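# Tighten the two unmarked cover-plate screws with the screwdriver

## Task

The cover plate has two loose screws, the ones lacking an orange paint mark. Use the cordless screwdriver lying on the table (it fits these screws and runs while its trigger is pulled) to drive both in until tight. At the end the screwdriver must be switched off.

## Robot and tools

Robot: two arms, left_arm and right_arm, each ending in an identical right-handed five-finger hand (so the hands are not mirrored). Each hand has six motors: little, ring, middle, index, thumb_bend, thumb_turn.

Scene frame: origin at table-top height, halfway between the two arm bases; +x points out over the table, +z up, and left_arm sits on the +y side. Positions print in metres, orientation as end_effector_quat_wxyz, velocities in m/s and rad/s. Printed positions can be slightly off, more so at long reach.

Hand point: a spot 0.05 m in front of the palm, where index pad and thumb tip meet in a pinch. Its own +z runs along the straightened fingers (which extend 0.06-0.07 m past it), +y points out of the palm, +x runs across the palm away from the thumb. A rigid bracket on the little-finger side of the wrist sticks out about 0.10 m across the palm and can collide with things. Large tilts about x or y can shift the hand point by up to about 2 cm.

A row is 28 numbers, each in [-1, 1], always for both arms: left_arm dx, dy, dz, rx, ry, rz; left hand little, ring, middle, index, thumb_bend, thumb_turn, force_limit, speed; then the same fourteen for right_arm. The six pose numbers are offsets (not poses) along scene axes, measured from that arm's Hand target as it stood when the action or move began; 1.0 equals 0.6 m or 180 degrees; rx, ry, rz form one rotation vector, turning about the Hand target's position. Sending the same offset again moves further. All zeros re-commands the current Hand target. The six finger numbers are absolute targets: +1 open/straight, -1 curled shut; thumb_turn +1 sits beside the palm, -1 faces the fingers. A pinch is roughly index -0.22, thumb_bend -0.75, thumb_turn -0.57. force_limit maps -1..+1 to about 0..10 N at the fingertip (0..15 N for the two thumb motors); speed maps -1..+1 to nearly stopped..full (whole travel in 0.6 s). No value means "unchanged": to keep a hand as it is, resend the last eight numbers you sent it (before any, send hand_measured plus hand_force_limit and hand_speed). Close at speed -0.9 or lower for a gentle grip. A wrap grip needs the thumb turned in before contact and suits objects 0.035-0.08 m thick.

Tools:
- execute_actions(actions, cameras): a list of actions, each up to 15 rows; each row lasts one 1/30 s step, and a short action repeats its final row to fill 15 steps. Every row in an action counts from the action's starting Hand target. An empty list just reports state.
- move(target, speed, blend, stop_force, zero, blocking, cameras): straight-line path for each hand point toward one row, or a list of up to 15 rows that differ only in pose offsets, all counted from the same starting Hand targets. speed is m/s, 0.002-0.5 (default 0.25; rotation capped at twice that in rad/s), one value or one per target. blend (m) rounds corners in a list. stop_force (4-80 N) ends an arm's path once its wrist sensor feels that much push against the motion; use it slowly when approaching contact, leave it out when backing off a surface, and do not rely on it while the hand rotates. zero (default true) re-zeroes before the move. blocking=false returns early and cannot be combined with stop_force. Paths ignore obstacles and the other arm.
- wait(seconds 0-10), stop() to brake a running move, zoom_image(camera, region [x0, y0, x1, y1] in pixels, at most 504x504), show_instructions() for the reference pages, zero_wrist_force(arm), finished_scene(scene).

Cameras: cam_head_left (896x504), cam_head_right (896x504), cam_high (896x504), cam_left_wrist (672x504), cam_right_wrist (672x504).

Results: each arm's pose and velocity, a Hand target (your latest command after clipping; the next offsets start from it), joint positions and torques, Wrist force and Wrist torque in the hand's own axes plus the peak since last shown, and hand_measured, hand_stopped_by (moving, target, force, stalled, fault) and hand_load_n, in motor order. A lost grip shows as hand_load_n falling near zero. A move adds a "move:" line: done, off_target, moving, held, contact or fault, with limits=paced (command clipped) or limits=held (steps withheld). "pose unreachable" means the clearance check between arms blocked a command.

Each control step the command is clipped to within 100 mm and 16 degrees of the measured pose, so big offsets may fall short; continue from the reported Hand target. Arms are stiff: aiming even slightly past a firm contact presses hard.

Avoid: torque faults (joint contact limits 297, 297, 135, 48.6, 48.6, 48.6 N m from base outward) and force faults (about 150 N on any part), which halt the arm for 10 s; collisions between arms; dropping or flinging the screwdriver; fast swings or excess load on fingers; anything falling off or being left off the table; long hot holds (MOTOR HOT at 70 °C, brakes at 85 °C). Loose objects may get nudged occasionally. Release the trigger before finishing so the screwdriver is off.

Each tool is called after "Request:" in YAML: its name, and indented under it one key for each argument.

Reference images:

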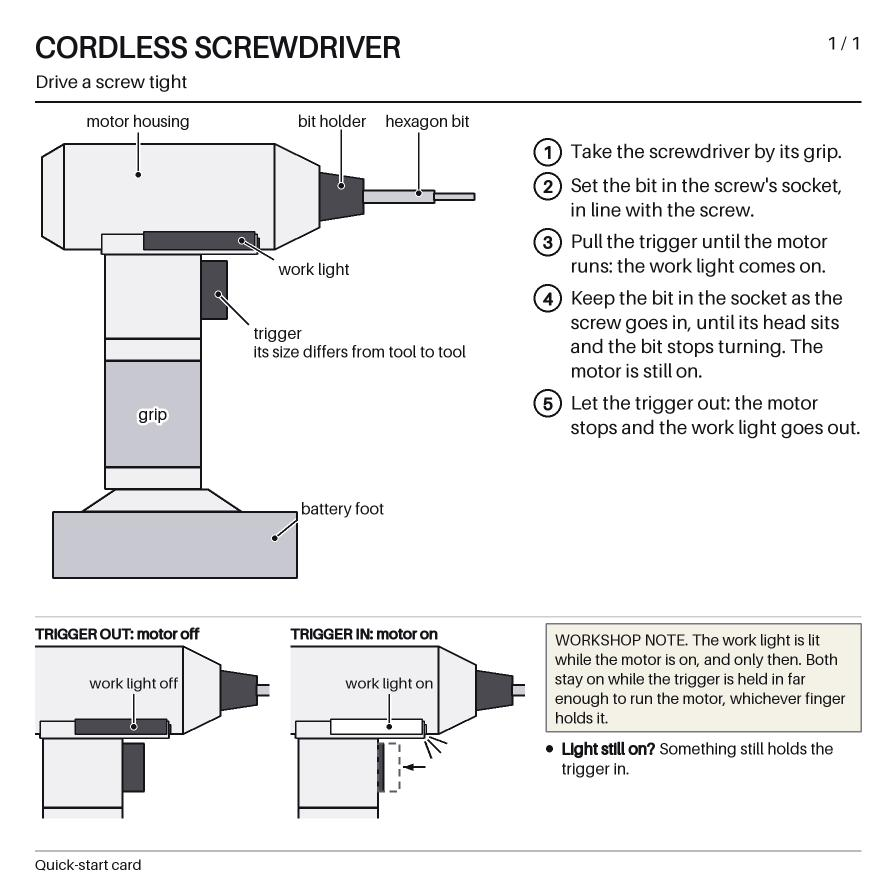

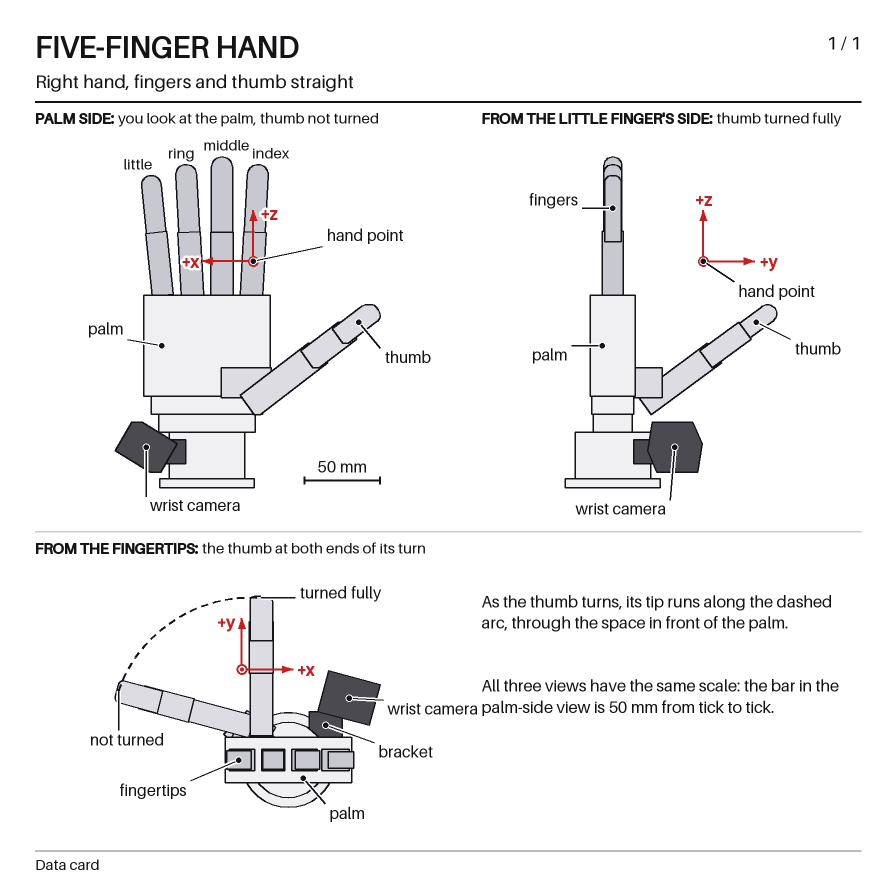

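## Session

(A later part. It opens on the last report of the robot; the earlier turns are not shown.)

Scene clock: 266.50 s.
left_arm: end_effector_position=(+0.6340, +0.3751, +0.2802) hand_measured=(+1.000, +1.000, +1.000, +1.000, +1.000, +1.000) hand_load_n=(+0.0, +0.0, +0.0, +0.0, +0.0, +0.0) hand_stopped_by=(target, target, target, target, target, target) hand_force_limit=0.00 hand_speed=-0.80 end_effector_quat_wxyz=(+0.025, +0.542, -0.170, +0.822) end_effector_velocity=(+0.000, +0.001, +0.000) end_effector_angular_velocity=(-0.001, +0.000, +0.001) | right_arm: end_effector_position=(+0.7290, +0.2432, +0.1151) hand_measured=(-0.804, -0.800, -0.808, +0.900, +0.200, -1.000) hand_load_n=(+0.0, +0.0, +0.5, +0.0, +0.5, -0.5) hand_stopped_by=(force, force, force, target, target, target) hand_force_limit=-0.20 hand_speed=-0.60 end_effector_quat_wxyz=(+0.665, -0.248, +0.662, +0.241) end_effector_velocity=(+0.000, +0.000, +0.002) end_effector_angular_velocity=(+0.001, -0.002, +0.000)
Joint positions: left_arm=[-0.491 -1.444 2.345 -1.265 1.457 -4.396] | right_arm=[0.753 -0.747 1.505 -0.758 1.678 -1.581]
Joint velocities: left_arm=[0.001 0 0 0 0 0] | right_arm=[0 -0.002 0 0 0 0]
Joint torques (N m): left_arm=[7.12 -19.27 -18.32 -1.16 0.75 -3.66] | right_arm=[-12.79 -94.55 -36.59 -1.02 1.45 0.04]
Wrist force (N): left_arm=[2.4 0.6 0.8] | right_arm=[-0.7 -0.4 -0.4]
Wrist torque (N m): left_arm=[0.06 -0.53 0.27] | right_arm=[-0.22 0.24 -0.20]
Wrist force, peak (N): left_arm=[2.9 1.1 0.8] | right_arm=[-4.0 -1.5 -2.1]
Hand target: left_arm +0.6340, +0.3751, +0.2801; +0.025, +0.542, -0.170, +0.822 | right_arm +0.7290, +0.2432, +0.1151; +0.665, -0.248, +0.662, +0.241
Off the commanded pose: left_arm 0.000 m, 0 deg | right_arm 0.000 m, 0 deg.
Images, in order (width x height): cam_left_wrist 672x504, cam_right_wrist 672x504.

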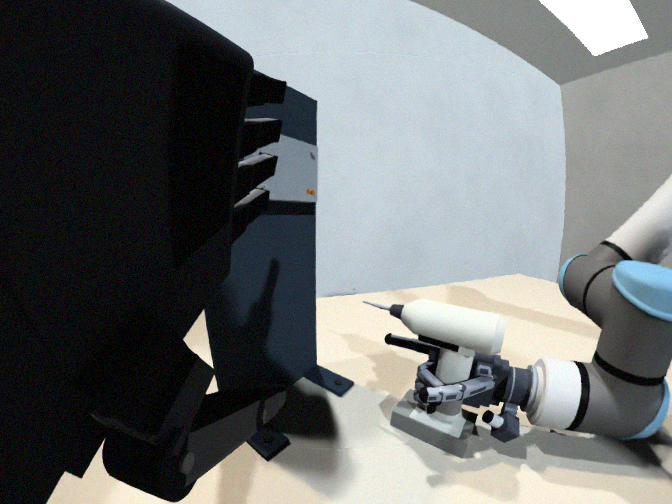

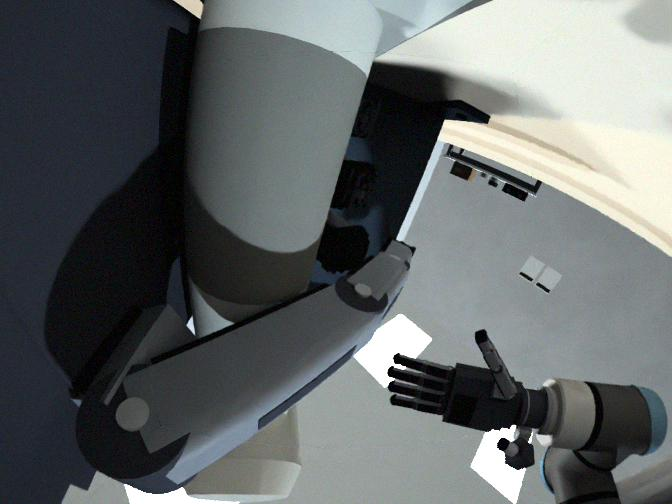

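Request:
execute_actions:
  actions:
    - [[0,0,0,0,0,0,1,1,1,1,1,1,0,-0.8,0,0,0,0,0,0,-0.96,-0.96,-0.96,0.9,-1,-1,-0.3,-0.6]]
  cameras: []

Request:
execute_actions:
  actions:
    - [[0,0,0,0,0,0,1,1,1,1,1,1,0,-0.8,0,0,0,0,0,0,-1,-1,-1,0.9,-0.97,-1,0.3,-0.7]]
  cameras: ["cam_left_wrist","cam_right_wrist"]

Request:
zoom_image:
  camera: "cam_left_wrist"
  region: [370, 280, 530, 440]

Scene clock: 267.43 s.
left_arm: end_effector_position=(+0.6340, +0.3751, +0.2801) hand_measured=(+1.000, +1.000, +1.000, +1.000, +1.000, +1.000) hand_load_n=(+0.0, +0.0, +0.0, +0.0, +0.0, +0.0) hand_stopped_by=(target, target, target, target, target, target) hand_force_limit=0.00 hand_speed=-0.80 end_effector_quat_wxyz=(+0.025, +0.542, -0.170, +0.822) end_effector_velocity=(+0.000, +0.001, +0.000) end_effector_angular_velocity=(+0.000, -0.001, +0.001) | right_arm: end_effector_position=(+0.7290, +0.2432, +0.1151) hand_measured=(-0.804, -0.800, -0.808, +0.900, +0.140, -1.000) hand_load_n=(+0.0, +0.5, +0.5, +0.0, +6.0, +1.0) hand_stopped_by=(force, force, force, target, force, target) hand_force_limit=-0.30 hand_speed=-0.60 end_effector_quat_wxyz=(+0.665, -0.248, +0.662, +0.241) end_effector_velocity=(+0.000, +0.000, -0.001) end_effector_angular_velocity=(+0.000, +0.000, +0.000)
Joint positions: left_arm=[-0.491 -1.444 2.345 -1.265 1.457 -4.396] | right_arm=[0.753 -0.747 1.505 -0.758 1.678 -1.581]
Joint velocities: left_arm=[0.001 0 0 0 0 0] | right_arm=[0 0.001 0 -0.001 0 0]
Joint torques (N m): left_arm=[5.3 -20.49 -17.72 -0.41 0.21 -3.43] | right_arm=[-11.96 -94.38 -36.68 -1.1 1.18 -0.08]
Wrist force (N): left_arm=[2.4 1.0 0.7] | right_arm=[-0.2 0.1 -0.5]
Wrist torque (N m): left_arm=[0.13 -0.53 0.29] | right_arm=[-0.15 0.18 -0.16]
Wrist force, peak (N): left_arm=[2.8 0.9 0.9] | right_arm=[-0.5 0.2 -1.0]
Hand target: left_arm +0.6340, +0.3751, +0.2801; +0.025, +0.542, -0.170, +0.822 | right_arm +0.7290, +0.2432, +0.1151; +0.665, -0.248, +0.662, +0.241
Off the commanded pose: left_arm 0.000 m, 0 deg | right_arm 0.000 m, 0 deg.
No camera images: "cameras" was empty.

Scene clock: 268.13 s.
left_arm: end_effector_position=(+0.6340, +0.3751, +0.2801) hand_measured=(+1.000, +1.000, +1.000, +1.000, +1.000, +1.000) hand_load_n=(+0.0, +0.0, +0.0, +0.0, +0.0, +0.0) hand_stopped_by=(target, target, target, target, target, target) hand_force_limit=0.00 hand_speed=-0.80 end_effector_quat_wxyz=(+0.025, +0.542, -0.170, +0.822) end_effector_velocity=(+0.000, -0.001, +0.000) end_effector_angular_velocity=(+0.000, +0.000, -0.001) | right_arm: end_effector_position=(+0.7290, +0.2432, +0.1151) hand_measured=(-0.882, -0.862, -0.820, +0.900, +0.112, -1.000) hand_load_n=(+12.5, +6.0, +7.0, +0.0, +9.5, +1.5) hand_stopped_by=(force, force, force, target, force, target) hand_force_limit=0.30 hand_speed=-0.70 end_effector_quat_wxyz=(+0.665, -0.248, +0.662, +0.241) end_effector_velocity=(+0.000, +0.000, +0.001) end_effector_angular_velocity=(+0.001, -0.001, +0.000)
Joint positions: left_arm=[-0.491 -1.444 2.345 -1.265 1.457 -4.396] | right_arm=[0.753 -0.747 1.505 -0.758 1.678 -1.581]
Joint velocities: left_arm=[-0.001 0 0 0 0 0] | right_arm=[0 -0.001 0 0 0 0]
Joint torques (N m): left_arm=[6.76 -20.73 -18.05 -0.54 0.38 -2.9] | right_arm=[-12.34 -94.3 -32.63 -1.22 1.17 0.06]
Wrist force (N): left_arm=[2.7 0.9 0.7] | right_arm=[-1.6 -0.6 0.6]
Wrist torque (N m): left_arm=[0.12 -0.57 0.30] | right_arm=[-0.15 -0.25 -0.09]
Wrist force, peak (N): left_arm=[2.6 1.3 0.7] | right_arm=[-2.8 0.8 0.4]
Hand target: left_arm +0.6340, +0.3751, +0.2801; +0.025, +0.542, -0.170, +0.822 | right_arm +0.7290, +0.2432, +0.1151; +0.665, -0.248, +0.662, +0.241
Off the commanded pose: left_arm 0.000 m, 0 deg | right_arm 0.000 m, 0 deg.
Images, in order (width x height): cam_left_wrist 672x504, cam_right_wrist 672x504.

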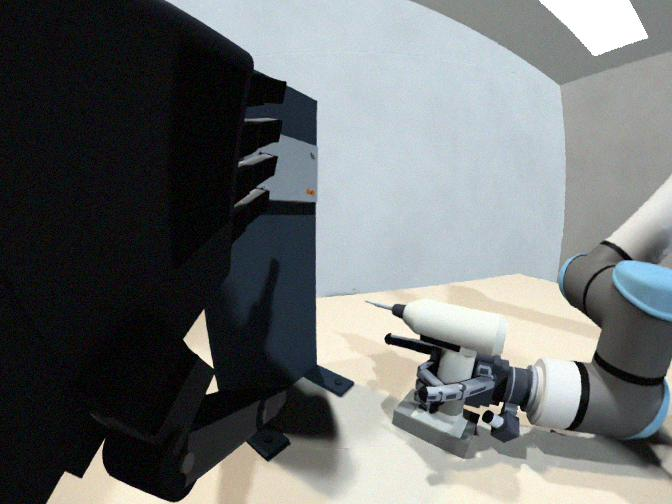

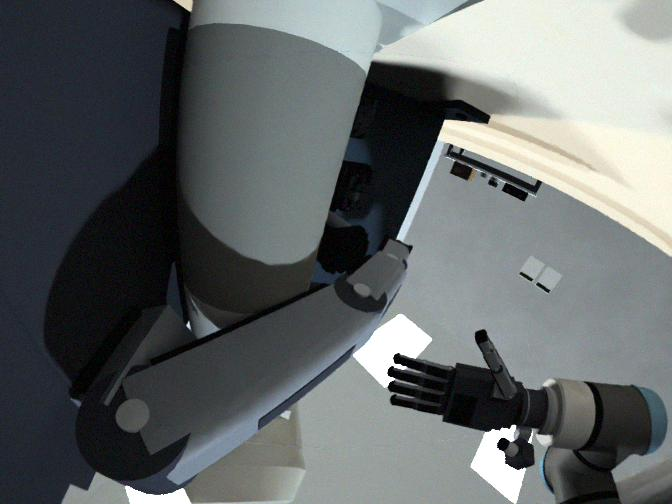

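Scaled by 3.150 from the camera's 672x504 image, which has a finer 960x720 frame.

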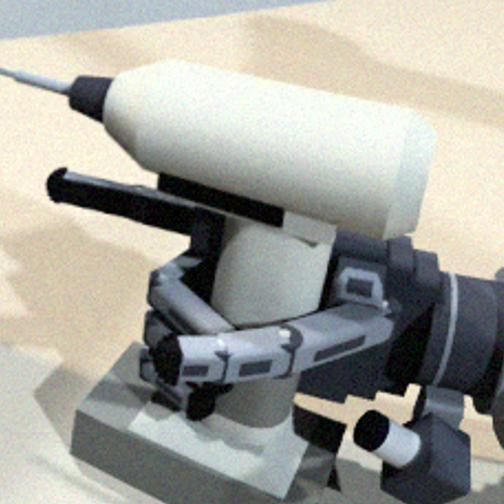

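Request:
execute_actions:
  actions:
    - [[0,0,0,0,0,0,1,1,1,1,1,1,0,-0.8,0,0,0,0,0,0,-1,-1,-1,-1,-0.97,-1,-0.2,-0.7],[0,0,0,0,0,0,1,1,1,1,1,1,0,-0.8,0,0,0,0,0,0,-1,-1,-1,-1,-0.97,-1,-0.2,-0.7]]
  cameras: ["cam_left_wrist"]

Request:
wait:
  seconds: 1.5
  cameras: ["cam_left_wrist","cam_right_wrist"]

Request:
zoom_image:
  camera: "cam_left_wrist"
  region: [370, 280, 540, 430]

Scene clock: 272.27 s.
left_arm: end_effector_position=(+0.6340, +0.3751, +0.2801) hand_measured=(+1.000, +1.000, +1.000, +1.000, +1.000, +1.000) hand_load_n=(+0.0, +0.0, +0.0, +0.0, +0.0, +0.0) hand_stopped_by=(target, target, target, target, target, target) hand_force_limit=0.00 hand_speed=-0.80 end_effector_quat_wxyz=(+0.025, +0.542, -0.170, +0.822) end_effector_velocity=(+0.000, -0.001, +0.000) end_effector_angular_velocity=(+0.000, +0.000, -0.001) | right_arm: end_effector_position=(+0.7290, +0.2432, +0.1151) hand_measured=(-0.882, -0.862, -0.820, -0.798, +0.112, -1.000) hand_load_n=(+12.0, +6.0, +7.5, +1.5, +10.5, +2.0) hand_stopped_by=(force, force, force, moving, force, target) hand_force_limit=-0.20 hand_speed=-0.70 end_effector_quat_wxyz=(+0.665, -0.248, +0.662, +0.241) end_effector_velocity=(+0.000, +0.000, +0.000) end_effector_angular_velocity=(-0.001, +0.001, +0.000)
Joint positions: left_arm=[-0.491 -1.444 2.345 -1.265 1.457 -4.396] | right_arm=[0.753 -0.747 1.505 -0.758 1.678 -1.581]
Joint velocities: left_arm=[-0.001 0 0 0 0 0] | right_arm=[0 0 0 0.001 0 0]
Joint torques (N m): left_arm=[0.15 -21.19 -18.62 -1.11 -0.48 -3.42] | right_arm=[-12.25 -95.56 -26.43 -1.8 1.3 0.13]
Wrist force (N): left_arm=[2.5 0.8 0.6] | right_arm=[-0.6 0.8 -0.1]
Wrist torque (N m): left_arm=[0.10 -0.54 0.28] | right_arm=[-0.21 -0.16 0.13]
Wrist force, peak (N): left_arm=[3.2 1.0 0.6] | right_arm=[-2.6 -1.3 0.6]
Hand target: left_arm +0.6340, +0.3751, +0.2801; +0.025, +0.542, -0.170, +0.822 | right_arm +0.7290, +0.2432, +0.1151; +0.665, -0.248, +0.662, +0.241
Off the commanded pose: left_arm 0.000 m, 0 deg | right_arm 0.000 m, 0 deg.
not at rest: the robot was still moving 3 seconds after this call's last action.
Images, in order (width x height): cam_left_wrist 672x504.

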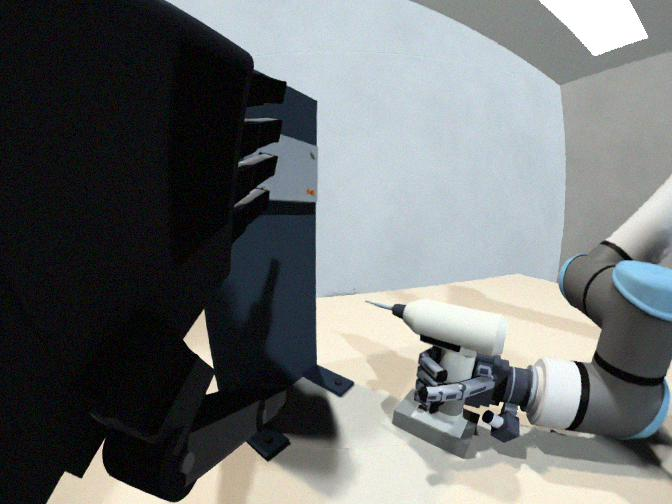

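Scene clock: 273.77 s.
left_arm: end_effector_position=(+0.6340, +0.3751, +0.2801) hand_measured=(+1.000, +1.000, +1.000, +1.000, +1.000, +1.000) hand_load_n=(+0.0, +0.0, +0.0, +0.0, +0.0, +0.0) hand_stopped_by=(target, target, target, target, target, target) hand_force_limit=0.00 hand_speed=-0.80 end_effector_quat_wxyz=(+0.025, +0.542, -0.170, +0.822) end_effector_velocity=(+0.000, +0.000, +0.000) end_effector_angular_velocity=(-0.001, +0.000, +0.000) | right_arm: end_effector_position=(+0.7290, +0.2432, +0.1151) hand_measured=(-0.882, -0.862, -0.820, -0.862, +0.112, -1.000) hand_load_n=(+11.5, +5.0, +7.0, +7.5, +10.5, +1.5) hand_stopped_by=(force, force, force, force, force, target) hand_force_limit=-0.20 hand_speed=-0.70 end_effector_quat_wxyz=(+0.665, -0.248, +0.662, +0.241) end_effector_velocity=(+0.000, +0.000, -0.001) end_effector_angular_velocity=(+0.000, +0.000, +0.000)
Joint positions: left_arm=[-0.491 -1.444 2.345 -1.265 1.457 -4.396] | right_arm=[0.753 -0.747 1.505 -0.758 1.678 -1.581]
Joint velocities: left_arm=[0 0 0 0 0 -0.001] | right_arm=[0 0.001 0 -0.001 0 0]
Joint torques (N m): left_arm=[0.06 -20.69 -18.67 -0.67 -0.43 -2.92] | right_arm=[-12.76 -93.95 -28.55 -1.81 1.2 0.1]
Wrist force (N): left_arm=[2.4 0.8 0.9] | right_arm=[-1.5 0.5 -0.2]
Wrist torque (N m): left_arm=[0.09 -0.54 0.28] | right_arm=[-0.15 0.05 0.05]
Wrist force, peak (N): left_arm=[2.8 1.2 0.9] | right_arm=[-1.3 1.1 -0.8]
Hand target: left_arm +0.6340, +0.3751, +0.2801; +0.025, +0.542, -0.170, +0.822 | right_arm +0.7290, +0.2432, +0.1151; +0.665, -0.248, +0.662, +0.241
Off the commanded pose: left_arm 0.000 m, 0 deg | right_arm 0.000 m, 0 deg.
wait: 1.50 s; at rest by 0.27 s
Images, in order (width x height): cam_left_wrist 672x504, cam_right_wrist 672x504.

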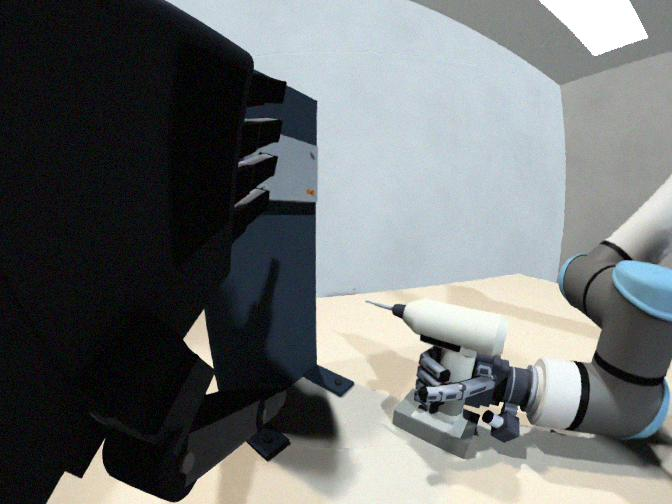

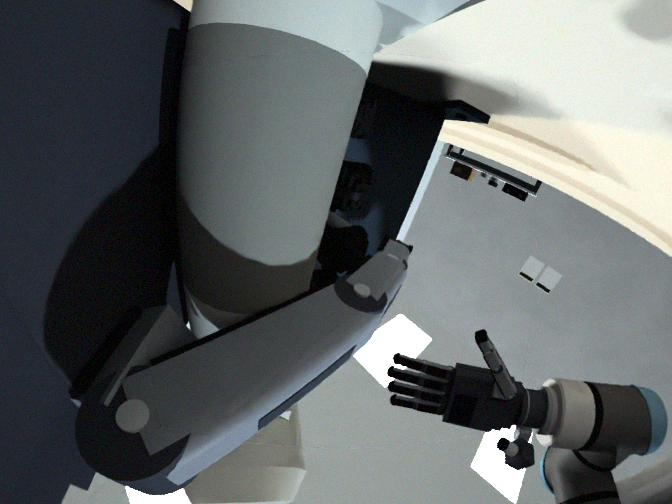

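Scaled by 2.965 from the camera's 672x504 image, which has a finer 960x720 frame.

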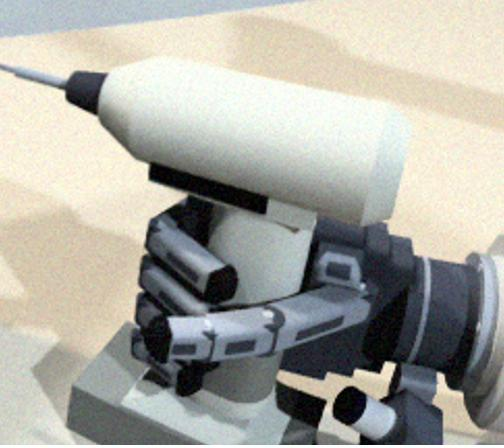

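Request:
zoom_image:
  camera: "cam_left_wrist"
  region: [405, 320, 485, 400]

Request:
zoom_image:
  camera: "cam_right_wrist"
  region: [170, 50, 420, 320]

Scaled by 6.300 from the camera's 672x504 image, which has a finer 960x720 frame.

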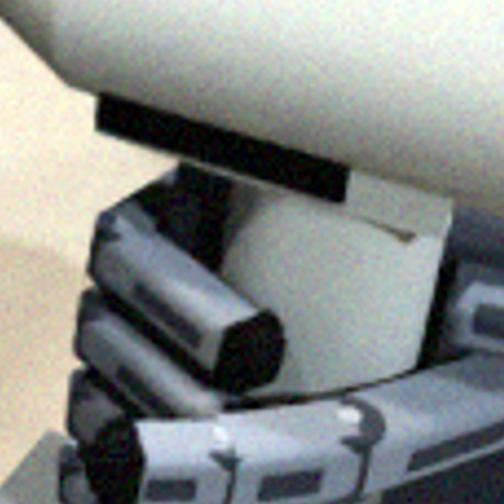

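Scaled by 1.867 from the camera's 672x504 image, which has a finer 960x720 frame.

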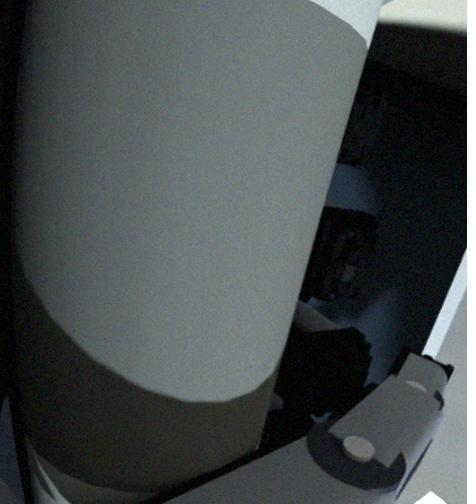

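Request:
execute_actions:
  actions:
    - [[0,0,0,0,0,0,1,1,1,1,1,1,0,-0.8,0,0,0,0,0,0,-1,-1,-1,-0.98,-0.97,-1,0.9,-0.7],[0,0,0,0,0,0,1,1,1,1,1,1,0,-0.8,0,0,0,0,0,0,-1,-1,-1,-0.98,-0.97,-1,0.9,-0.7]]
  cameras: ["cam_left_wrist"]

Request:
zoom_image:
  camera: "cam_left_wrist"
  region: [405, 320, 485, 400]

Scene clock: 274.83 s.
left_arm: end_effector_position=(+0.6340, +0.3751, +0.2801) hand_measured=(+1.000, +1.000, +1.000, +1.000, +1.000, +1.000) hand_load_n=(+0.0, +0.0, +0.0, +0.0, +0.0, +0.0) hand_stopped_by=(target, target, target, target, target, target) hand_force_limit=0.00 hand_speed=-0.80 end_effector_quat_wxyz=(+0.025, +0.542, -0.170, +0.822) end_effector_velocity=(+0.000, +0.000, +0.000) end_effector_angular_velocity=(-0.001, +0.000, +0.001) | right_arm: end_effector_position=(+0.7290, +0.2432, +0.1151) hand_measured=(-0.882, -0.862, -0.820, -0.872, +0.112, -1.000) hand_load_n=(+11.0, +5.0, +7.0, +11.5, +11.0, +1.5) hand_stopped_by=(force, force, force, force, force, target) hand_force_limit=0.90 hand_speed=-0.70 end_effector_quat_wxyz=(+0.665, -0.248, +0.662, +0.241) end_effector_velocity=(+0.000, +0.000, +0.001) end_effector_angular_velocity=(+0.001, -0.001, +0.000)
Joint positions: left_arm=[-0.491 -1.444 2.345 -1.265 1.457 -4.396] | right_arm=[0.753 -0.747 1.505 -0.758 1.678 -1.581]
Joint velocities: left_arm=[0 0 0 0 -0.001 -0.001] | right_arm=[0 -0.001 0 -0.001 0 0]
Joint torques (N m): left_arm=[-2.15 -21.1 -19.83 -0.63 0.16 -3.27] | right_arm=[-12.7 -94.15 -30.54 -1.91 1.2 0.16]
Wrist force (N): left_arm=[2.6 1.1 0.9] | right_arm=[-1.5 -0.3 0.0]
Wrist torque (N m): left_arm=[0.14 -0.56 0.30] | right_arm=[-0.20 0.16 0.01]
Wrist force, peak (N): left_arm=[3.1 0.8 0.8] | right_arm=[-1.9 0.3 -0.1]
Hand target: left_arm +0.6340, +0.3751, +0.2801; +0.025, +0.542, -0.170, +0.822 | right_arm +0.7290, +0.2432, +0.1151; +0.665, -0.248, +0.662, +0.241
Off the commanded pose: left_arm 0.000 m, 0 deg | right_arm 0.000 m, 0 deg.
Images, in order (width x height): cam_left_wrist 672x504.

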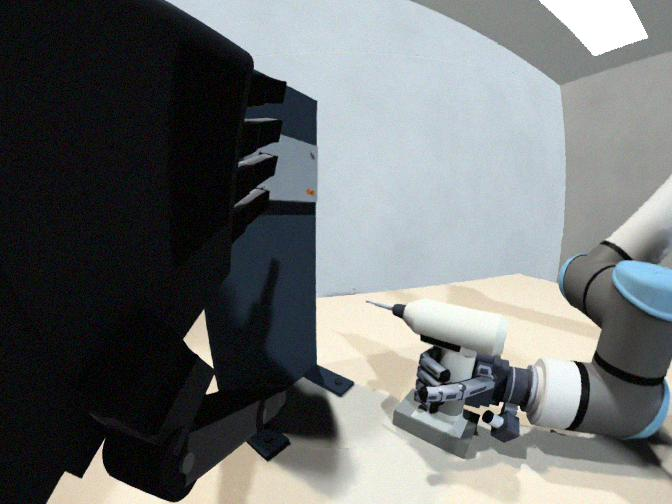

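Scaled by 6.300 from the camera's 672x504 image, which has a finer 960x720 frame.

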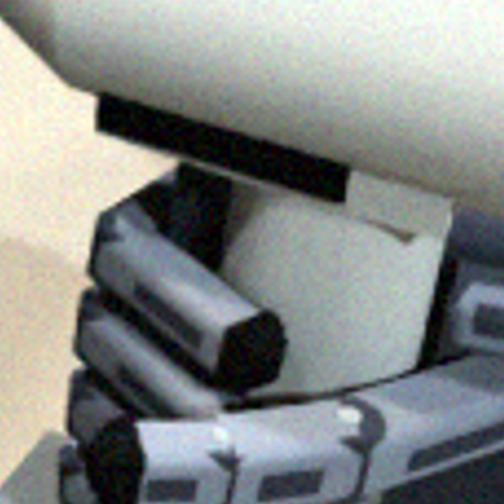

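Request:
execute_actions:
  actions:
    - [[0,0,0,0,0,0,1,1,1,1,1,1,0,-0.8,0,0,0,0,0,0,-1,-1,-1,0.9,0.5,-1,0.3,-0.4]]
    - [[0,0,0,0,0,0,1,1,1,1,1,1,0,-0.8,0,0,0,0,0,0,-0.7,-0.7,-0.65,0.9,0.5,-1,0.3,-0.7]]
  cameras: []

Request:
move:
  target: [0,0,0,0,0,0,1,1,1,1,1,1,0,-0.8,0,0,0.01,0,0,0,-0.7,-0.7,-0.65,0.9,0.5,-1,0.3,-0.7]
  speed: 0.03
  cameras: ["cam_left_wrist"]

Request:
zoom_image:
  camera: "cam_left_wrist"
  region: [385, 290, 505, 410]

Scene clock: 279.47 s.
left_arm: end_effector_position=(+0.6340, +0.3751, +0.2801) hand_measured=(+1.000, +1.000, +1.000, +1.000, +1.000, +1.000) hand_load_n=(+0.0, +0.0, +0.0, +0.0, +0.0, +0.0) hand_stopped_by=(target, target, target, target, target, target) hand_force_limit=0.00 hand_speed=-0.80 end_effector_quat_wxyz=(+0.025, +0.542, -0.170, +0.822) end_effector_velocity=(+0.000, -0.001, +0.000) end_effector_angular_velocity=(+0.000, +0.000, -0.001) | right_arm: end_effector_position=(+0.7290, +0.2432, +0.1151) hand_measured=(-0.700, -0.700, -0.650, +0.900, +0.500, -1.000) hand_load_n=(+0.0, +0.0, +0.0, +0.0, +0.0, -0.5) hand_stopped_by=(target, target, target, target, target, target) hand_force_limit=0.30 hand_speed=-0.70 end_effector_quat_wxyz=(+0.665, -0.248, +0.662, +0.241) end_effector_velocity=(+0.000, +0.000, -0.001) end_effector_angular_velocity=(-0.001, +0.001, +0.000)
Joint positions: left_arm=[-0.491 -1.444 2.345 -1.265 1.457 -4.396] | right_arm=[0.753 -0.747 1.505 -0.758 1.678 -1.581]
Joint velocities: left_arm=[-0.001 0 0 0 0.001 0] | right_arm=[0 0.001 0 0 0 0]
Joint torques (N m): left_arm=[-2.38 -15.73 -20.85 -1.45 -0.23 -3.01] | right_arm=[-12.84 -94.49 -36.8 -2.49 1.17 0.26]
Wrist force (N): left_arm=[2.7 0.8 0.8] | right_arm=[-0.5 -0.6 -0.7]
Wrist torque (N m): left_arm=[0.09 -0.58 0.30] | right_arm=[-0.17 0.23 -0.18]
Wrist force, peak (N): left_arm=[2.7 1.4 0.8] | right_arm=[-4.5 1.8 -2.2]
Hand target: left_arm +0.6340, +0.3751, +0.2801; +0.025, +0.542, -0.170, +0.822 | right_arm +0.7290, +0.2432, +0.1151; +0.665, -0.248, +0.662, +0.241
Off the commanded pose: left_arm 0.000 m, 0 deg | right_arm 0.000 m, 0 deg.
No camera images: "cameras" was empty.

Scene clock: 280.17 s.
left_arm: end_effector_position=(+0.6340, +0.3751, +0.2801) hand_measured=(+1.000, +1.000, +1.000, +1.000, +1.000, +1.000) hand_load_n=(+0.0, +0.0, -0.5, +0.0, +0.0, +0.0) hand_stopped_by=(target, target, target, target, target, target) hand_force_limit=0.00 hand_speed=-0.80 end_effector_quat_wxyz=(+0.025, +0.542, -0.170, +0.822) end_effector_velocity=(+0.000, +0.000, +0.000) end_effector_angular_velocity=(+0.000, +0.000, +0.000) | right_arm: end_effector_position=(+0.7290, +0.2432, +0.1212) hand_measured=(-0.700, -0.700, -0.650, +0.900, +0.500, -1.000) hand_load_n=(+0.0, +0.0, +0.0, +0.0, +0.0, +0.0) hand_stopped_by=(target, target, target, target, target, target) hand_force_limit=0.30 hand_speed=-0.70 end_effector_quat_wxyz=(+0.665, -0.248, +0.662, +0.241) end_effector_velocity=(+0.000, +0.000, -0.002) end_effector_angular_velocity=(-0.001, +0.001, +0.000)
Joint positions: left_arm=[-0.491 -1.444 2.345 -1.265 1.457 -4.396] | right_arm=[0.753 -0.754 1.504 -0.751 1.678 -1.581]
Joint velocities: left_arm=[0.001 0.001 0 -0.001 0.001 0] | right_arm=[0 0.001 0 0 0 0]
Joint torques (N m): left_arm=[-3.93 -22.53 -21.52 -1.34 -0.51 -3.03] | right_arm=[-12.79 -95.47 -37.35 -2.3 1.06 0.27]
Wrist force (N): left_arm=[2.6 0.9 0.8] | right_arm=[-0.3 -0.8 -0.7]
Wrist torque (N m): left_arm=[0.11 -0.56 0.29] | right_arm=[-0.20 0.20 -0.18]
Wrist force, peak (N): left_arm=[2.8 1.2 0.7] | right_arm=[-0.7 -1.0 -0.8]
Hand target: left_arm +0.6340, +0.3751, +0.2801; +0.025, +0.542, -0.170, +0.822 | right_arm +0.7290, +0.2432, +0.1211; +0.665, -0.248, +0.662, +0.241
Off the commanded pose: left_arm 0.000 m, 0 deg | right_arm 0.000 m, 0 deg.
move: done
Images, in order (width x height): cam_left_wrist 672x504.

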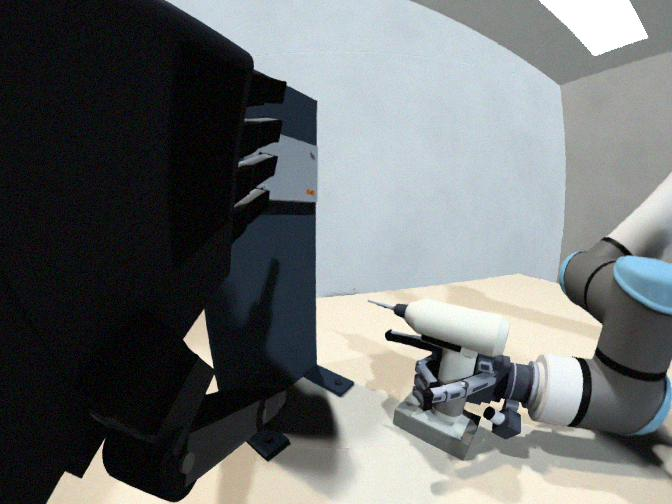

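Scaled by 4.200 from the camera's 672x504 image, which has a finer 960x720 frame.

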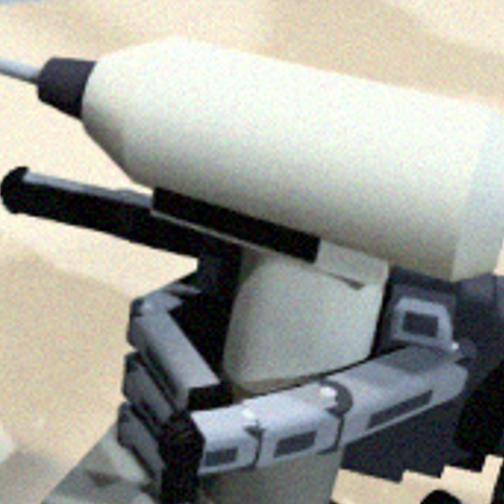

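Request:
execute_actions:
  actions:
    - [[0,0,0,0,0,0,1,1,1,1,1,1,0,-0.8,0,0,0,0,0,0,-1,-1,-1,0.9,0.5,-1,0.3,-0.7],[0,0,0,0,0,0,1,1,1,1,1,1,0,-0.8,0,0,0,0,0,0,-1,-1,-1,0.9,0.5,-1,0.3,-0.7]]
    - [[0,0,0,0,0,0,1,1,1,1,1,1,0,-0.8,0,0,0,0,0,0,-1,-1,-1,0.9,0.5,-1,0.3,-0.7]]
    - [[0,0,0,0,0,0,1,1,1,1,1,1,0,-0.8,0,0,0,0,0,0,-1,-1,-1,0.9,-0.97,-1,0.3,-0.7]]
  cameras: []

Request:
execute_actions:
  actions:
    - [[0,0,0,0,0,0,1,1,1,1,1,1,0,-0.8,0,0,0,0,0,0,-1,-1,-1,-0.96,-0.97,-1,0.0,-0.5]]
  cameras: ["cam_left_wrist"]

Request:
wait:
  seconds: 1.0
  cameras: ["cam_left_wrist"]

Request:
zoom_image:
  camera: "cam_left_wrist"
  region: [385, 290, 505, 410]

Scene clock: 282.10 s.
left_arm: end_effector_position=(+0.6340, +0.3751, +0.2801) hand_measured=(+1.000, +1.000, +1.000, +1.000, +1.000, +1.000) hand_load_n=(+0.0, +0.0, +0.0, -0.5, +0.0, +0.0) hand_stopped_by=(target, target, target, target, target, target) hand_force_limit=0.00 hand_speed=-0.80 end_effector_quat_wxyz=(+0.025, +0.542, -0.170, +0.822) end_effector_velocity=(+0.000, +0.000, +0.000) end_effector_angular_velocity=(-0.001, +0.000, -0.001) | right_arm: end_effector_position=(+0.7290, +0.2432, +0.1211) hand_measured=(-0.912, -0.896, -0.896, +0.900, +0.378, -1.000) hand_load_n=(+12.0, +7.0, +9.5, +0.0, +8.5, +2.5) hand_stopped_by=(force, force, force, target, force, target) hand_force_limit=0.30 hand_speed=-0.70 end_effector_quat_wxyz=(+0.665, -0.248, +0.662, +0.241) end_effector_velocity=(+0.000, +0.000, +0.000) end_effector_angular_velocity=(+0.000, +0.000, +0.000)
Joint positions: left_arm=[-0.491 -1.444 2.345 -1.265 1.457 -4.396] | right_arm=[0.753 -0.754 1.504 -0.751 1.678 -1.581]
Joint velocities: left_arm=[0 0 0 -0.001 0 -0.001] | right_arm=[0 0 0 0 0 0]
Joint torques (N m): left_arm=[-7.17 -23.36 -21.86 -1.73 -0.17 -3.06] | right_arm=[-11.88 -90.87 -26.74 1.03 0.19 0.37]
Wrist force (N): left_arm=[2.2 1.1 0.8] | right_arm=[-5.0 -2.5 -0.9]
Wrist torque (N m): left_arm=[0.14 -0.50 0.28] | right_arm=[-0.14 -0.15 -0.37]
Wrist force, peak (N): left_arm=[2.8 1.0 0.8] | right_arm=[-5.5 -2.5 -0.9]
Hand target: left_arm +0.6340, +0.3751, +0.2801; +0.025, +0.542, -0.170, +0.822 | right_arm +0.7290, +0.2432, +0.1211; +0.665, -0.248, +0.662, +0.241
Off the commanded pose: left_arm 0.000 m, 0 deg | right_arm 0.000 m, 0 deg.
No camera images: "cameras" was empty.

Scene clock: 284.53 s.
left_arm: end_effector_position=(+0.6340, +0.3751, +0.2801) hand_measured=(+1.000, +1.000, +1.000, +1.000, +1.000, +1.000) hand_load_n=(+0.0, +0.0, +0.0, +0.0, +0.0, +0.0) hand_stopped_by=(target, target, target, target, target, target) hand_force_limit=0.00 hand_speed=-0.80 end_effector_quat_wxyz=(+0.025, +0.542, -0.170, +0.822) end_effector_velocity=(+0.000, +0.000, +0.000) end_effector_angular_velocity=(+0.000, +0.000, +0.000) | right_arm: end_effector_position=(+0.7290, +0.2432, +0.1211) hand_measured=(-0.912, -0.896, -0.896, -0.900, +0.378, -1.000) hand_load_n=(+12.0, +7.0, +9.0, +11.0, +9.0, +2.5) hand_stopped_by=(force, force, force, force, force, target) hand_force_limit=0.00 hand_speed=-0.50 end_effector_quat_wxyz=(+0.665, -0.248, +0.662, +0.241) end_effector_velocity=(+0.000, +0.000, +0.000) end_effector_angular_velocity=(+0.001, -0.001, +0.000)
Joint positions: left_arm=[-0.491 -1.444 2.345 -1.265 1.457 -4.396] | right_arm=[0.753 -0.754 1.504 -0.751 1.678 -1.581]
Joint velocities: left_arm=[0 0 0 0.001 0 0] | right_arm=[0 0 0 -0.001 0 0]
Joint torques (N m): left_arm=[-5.44 -20.88 -21.77 -1.81 -0.29 -2.87] | right_arm=[-6.85 -90.47 -26.66 0.47 -0.6 0.3]
Wrist force (N): left_arm=[2.3 0.9 0.6] | right_arm=[-2.6 -1.8 -0.4]
Wrist torque (N m): left_arm=[0.12 -0.51 0.27] | right_arm=[-0.19 -0.21 -0.23]
Wrist force, peak (N): left_arm=[2.9 1.2 0.3] | right_arm=[-5.8 -2.5 -0.9]
Hand target: left_arm +0.6340, +0.3751, +0.2801; +0.025, +0.542, -0.170, +0.822 | right_arm +0.7290, +0.2432, +0.1211; +0.665, -0.248, +0.662, +0.241
Off the commanded pose: left_arm 0.000 m, 0 deg | right_arm 0.000 m, 0 deg.
Images, in order (width x height): cam_left_wrist 672x504.

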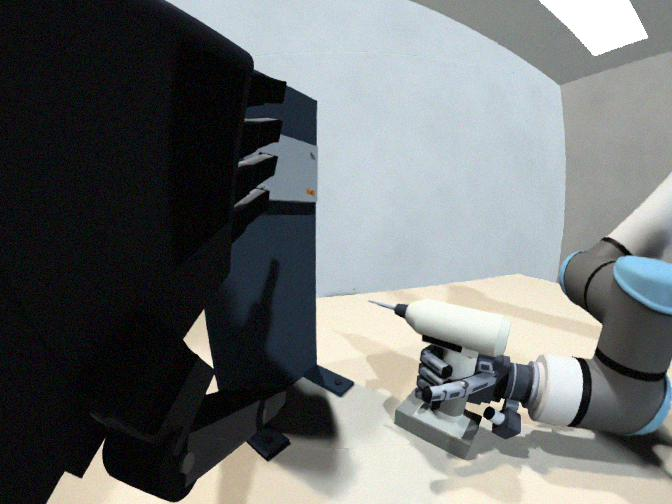

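Scene clock: 285.53 s.
left_arm: end_effector_position=(+0.6340, +0.3751, +0.2801) hand_measured=(+1.000, +1.000, +1.000, +1.000, +1.000, +1.000) hand_load_n=(+0.0, +0.0, +0.0, +0.0, +0.0, +0.0) hand_stopped_by=(target, target, target, target, target, target) hand_force_limit=0.00 hand_speed=-0.80 end_effector_quat_wxyz=(+0.025, +0.542, -0.170, +0.822) end_effector_velocity=(+0.000, +0.000, +0.000) end_effector_angular_velocity=(-0.001, +0.000, +0.000) | right_arm: end_effector_position=(+0.7290, +0.2432, +0.1211) hand_measured=(-0.912, -0.896, -0.896, -0.900, +0.378, -1.000) hand_load_n=(+11.5, +7.0, +9.0, +11.0, +8.5, +2.5) hand_stopped_by=(force, force, force, force, force, target) hand_force_limit=0.00 hand_speed=-0.50 end_effector_quat_wxyz=(+0.665, -0.248, +0.662, +0.241) end_effector_velocity=(+0.000, +0.000, +0.000) end_effector_angular_velocity=(+0.000, +0.000, +0.000)
Joint positions: left_arm=[-0.491 -1.444 2.345 -1.265 1.457 -4.396] | right_arm=[0.753 -0.754 1.504 -0.751 1.678 -1.581]
Joint velocities: left_arm=[0 0 0 0 -0.001 0] | right_arm=[0 0 0 0 0 0]
Joint torques (N m): left_arm=[-6.42 -21.3 -23.93 -1.79 -0.23 -2.84] | right_arm=[-5.49 -90.71 -30.26 -2.31 -0.49 0.23]
Wrist force (N): left_arm=[2.4 0.9 0.5] | right_arm=[-3.4 -1.8 -0.9]
Wrist torque (N m): left_arm=[0.13 -0.52 0.28] | right_arm=[-0.15 -0.12 -0.27]
Wrist force, peak (N): left_arm=[2.7 1.1 1.0] | right_arm=[-3.9 -1.8 -1.1]
Hand target: left_arm +0.6340, +0.3751, +0.2801; +0.025, +0.542, -0.170, +0.822 | right_arm +0.7290, +0.2432, +0.1211; +0.665, -0.248, +0.662, +0.241
Off the commanded pose: left_arm 0.000 m, 0 deg | right_arm 0.000 m, 0 deg.
wait: 1.00 s; at rest by 0.17 s
Images, in order (width x height): cam_left_wrist 672x504.

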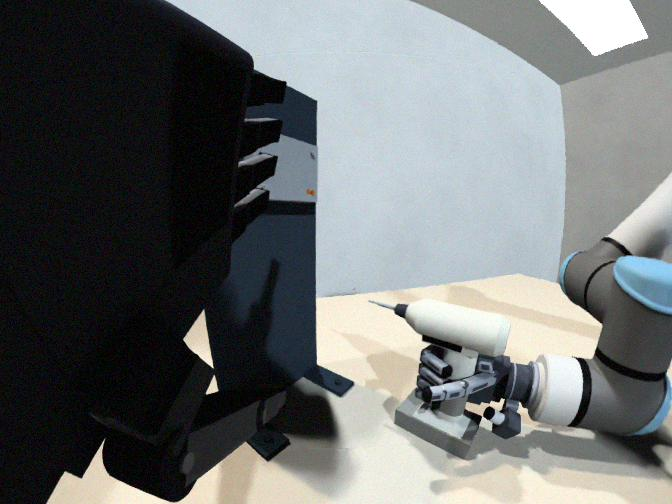

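Scaled by 4.200 from the camera's 672x504 image, which has a finer 960x720 frame.

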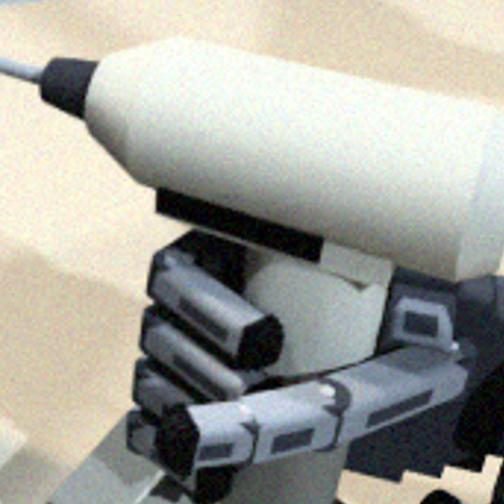

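Request:
execute_actions:
  actions:
    - [[0,0,0,0,0,0,1,1,1,1,1,1,0,-0.8,0,0,0,0,0,0,-1,-1,-1,0.9,0.5,-1,0.3,-0.4]]
    - [[0,0,0,0,0,0,1,1,1,1,1,1,0,-0.8,0,0,0,0,0,0,-0.72,-0.72,-0.72,0.9,0.5,-1,0.3,-0.7]]
  cameras: []

Request:
move:
  target: [0,0,0,0,0,0,1,1,1,1,1,1,0,-0.8,-0.01915,-0.01607,0,0,0,0,-0.72,-0.72,-0.72,0.9,0.5,-1,0.3,-0.7]
  speed: 0.01
  stop_force: 4
  cameras: ["cam_left_wrist","cam_right_wrist"]

Request:
zoom_image:
  camera: "cam_left_wrist"
  region: [385, 290, 505, 410]

Scene clock: 289.53 s.
left_arm: end_effector_position=(+0.6340, +0.3751, +0.2801) hand_measured=(+1.000, +1.000, +1.000, +1.000, +1.000, +1.000) hand_load_n=(+0.0, +0.0, +0.0, +0.0, +0.0, +0.0) hand_stopped_by=(target, target, target, target, target, target) hand_force_limit=0.00 hand_speed=-0.80 end_effector_quat_wxyz=(+0.025, +0.542, -0.170, +0.822) end_effector_velocity=(+0.000, +0.000, +0.000) end_effector_angular_velocity=(+0.000, +0.000, +0.000) | right_arm: end_effector_position=(+0.7290, +0.2432, +0.1211) hand_measured=(-0.720, -0.720, -0.720, +0.900, +0.500, -1.000) hand_load_n=(+0.0, +0.0, +0.0, +0.0, +0.5, +0.0) hand_stopped_by=(target, target, target, target, target, target) hand_force_limit=0.30 hand_speed=-0.70 end_effector_quat_wxyz=(+0.665, -0.248, +0.662, +0.241) end_effector_velocity=(+0.000, +0.000, -0.001) end_effector_angular_velocity=(-0.001, +0.001, +0.000)
Joint positions: left_arm=[-0.491 -1.444 2.345 -1.265 1.457 -4.396] | right_arm=[0.753 -0.754 1.504 -0.751 1.678 -1.581]
Joint velocities: left_arm=[0 0 0 0 0 0.001] | right_arm=[0 0 0 0.002 0 0]
Joint torques (N m): left_arm=[-7.94 -20.1 -23.3 -2.19 0.41 -3.47] | right_arm=[1.95 -100.78 -36.87 -0.28 -0.49 0.18]
Wrist force (N): left_arm=[2.4 0.6 0.5] | right_arm=[-0.8 -1.2 -1.3]
Wrist torque (N m): left_arm=[0.07 -0.52 0.27] | right_arm=[-0.18 0.27 -0.18]
Wrist force, peak (N): left_arm=[2.7 1.1 1.2] | right_arm=[-5.6 0.8 -0.8]
Hand target: left_arm +0.6340, +0.3751, +0.2801; +0.025, +0.542, -0.170, +0.822 | right_arm +0.7290, +0.2432, +0.1211; +0.665, -0.248, +0.662, +0.241
Off the commanded pose: left_arm 0.000 m, 0 deg | right_arm 0.000 m, 0 deg.
No camera images: "cameras" was empty.

Scene clock: 292.17 s.
left_arm: end_effector_position=(+0.6340, +0.3751, +0.2801) hand_measured=(+1.000, +1.000, +1.000, +1.000, +1.000, +1.000) hand_load_n=(+0.0, +0.0, +0.0, +0.0, +0.0, +0.0) hand_stopped_by=(target, target, target, target, target, target) hand_force_limit=0.00 hand_speed=-0.80 end_effector_quat_wxyz=(+0.025, +0.542, -0.170, +0.822) end_effector_velocity=(+0.000, +0.000, +0.000) end_effector_angular_velocity=(+0.000, +0.001, +0.000) | right_arm: end_effector_position=(+0.7175, +0.2336, +0.1211) hand_measured=(-0.720, -0.720, -0.720, +0.900, +0.500, -1.000) hand_load_n=(+0.0, +0.5, +0.0, +0.0, +0.0, +0.0) hand_stopped_by=(target, target, target, target, target, target) hand_force_limit=0.30 hand_speed=-0.70 end_effector_quat_wxyz=(+0.665, -0.248, +0.662, +0.241) end_effector_velocity=(+0.000, +0.000, +0.000) end_effector_angular_velocity=(-0.001, +0.001, +0.000)
Joint positions: left_arm=[-0.491 -1.444 2.345 -1.265 1.457 -4.396] | right_arm=[0.755 -0.771 1.54 -0.769 1.68 -1.581]
Joint velocities: left_arm=[0 0 0 0.001 0 0] | right_arm=[0 0 0 0.001 0 0]
Joint torques (N m): left_arm=[-13.78 -19.84 -24.93 -2.44 0.05 -3.15] | right_arm=[7.05 -88.04 -36.21 -0.04 0.56 -0.54]
Wrist force (N): left_arm=[2.2 0.8 0.6] | right_arm=[-0.4 -0.8 -0.3]
Wrist torque (N m): left_arm=[0.10 -0.49 0.27] | right_arm=[-0.19 0.18 -0.13]
Wrist force, peak (N): left_arm=[2.8 1.2 0.7] | right_arm=[-0.1 -2.3 -0.6]
Hand target: left_arm +0.6340, +0.3751, +0.2801; +0.025, +0.542, -0.170, +0.822 | right_arm +0.7175, +0.2335, +0.1211; +0.665, -0.248, +0.662, +0.241
Off the commanded pose: left_arm 0.000 m, 0 deg | right_arm 0.000 m, 0 deg.
move: done
Images, in order (width x height): cam_left_wrist 672x504, cam_right_wrist 672x504.

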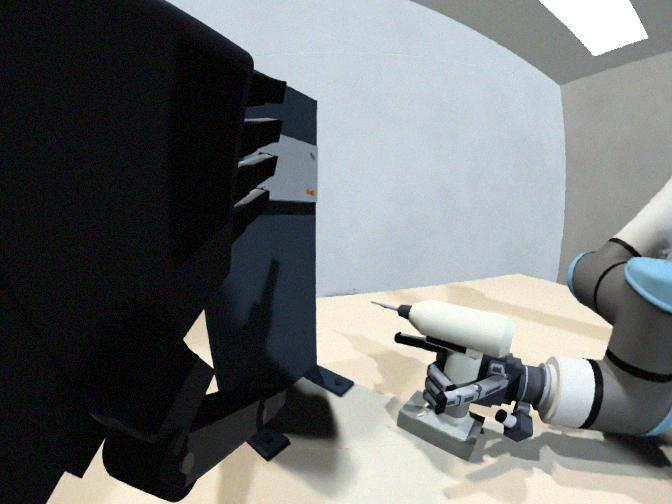

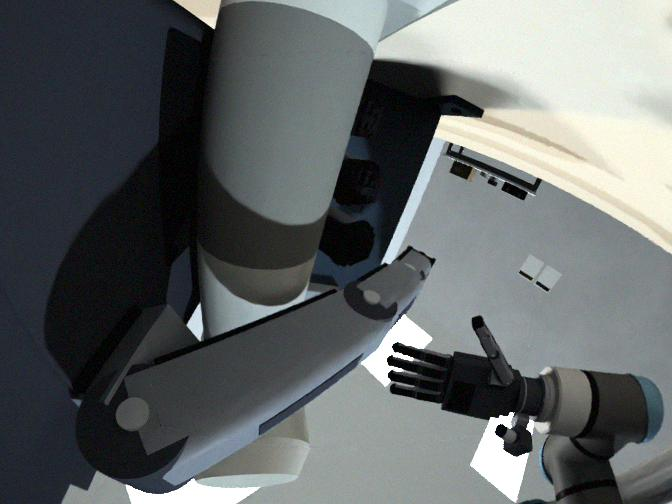

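Scaled by 4.200 from the camera's 672x504 image, which has a finer 960x720 frame.

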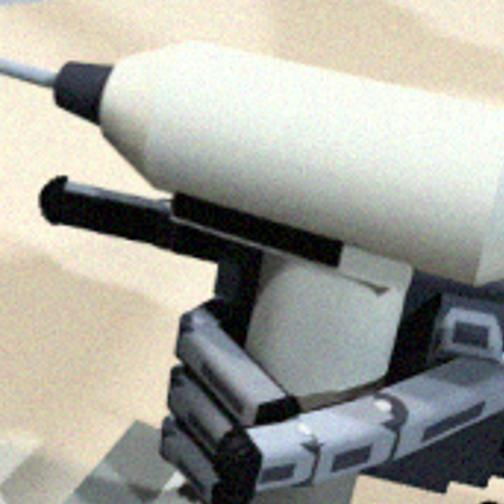

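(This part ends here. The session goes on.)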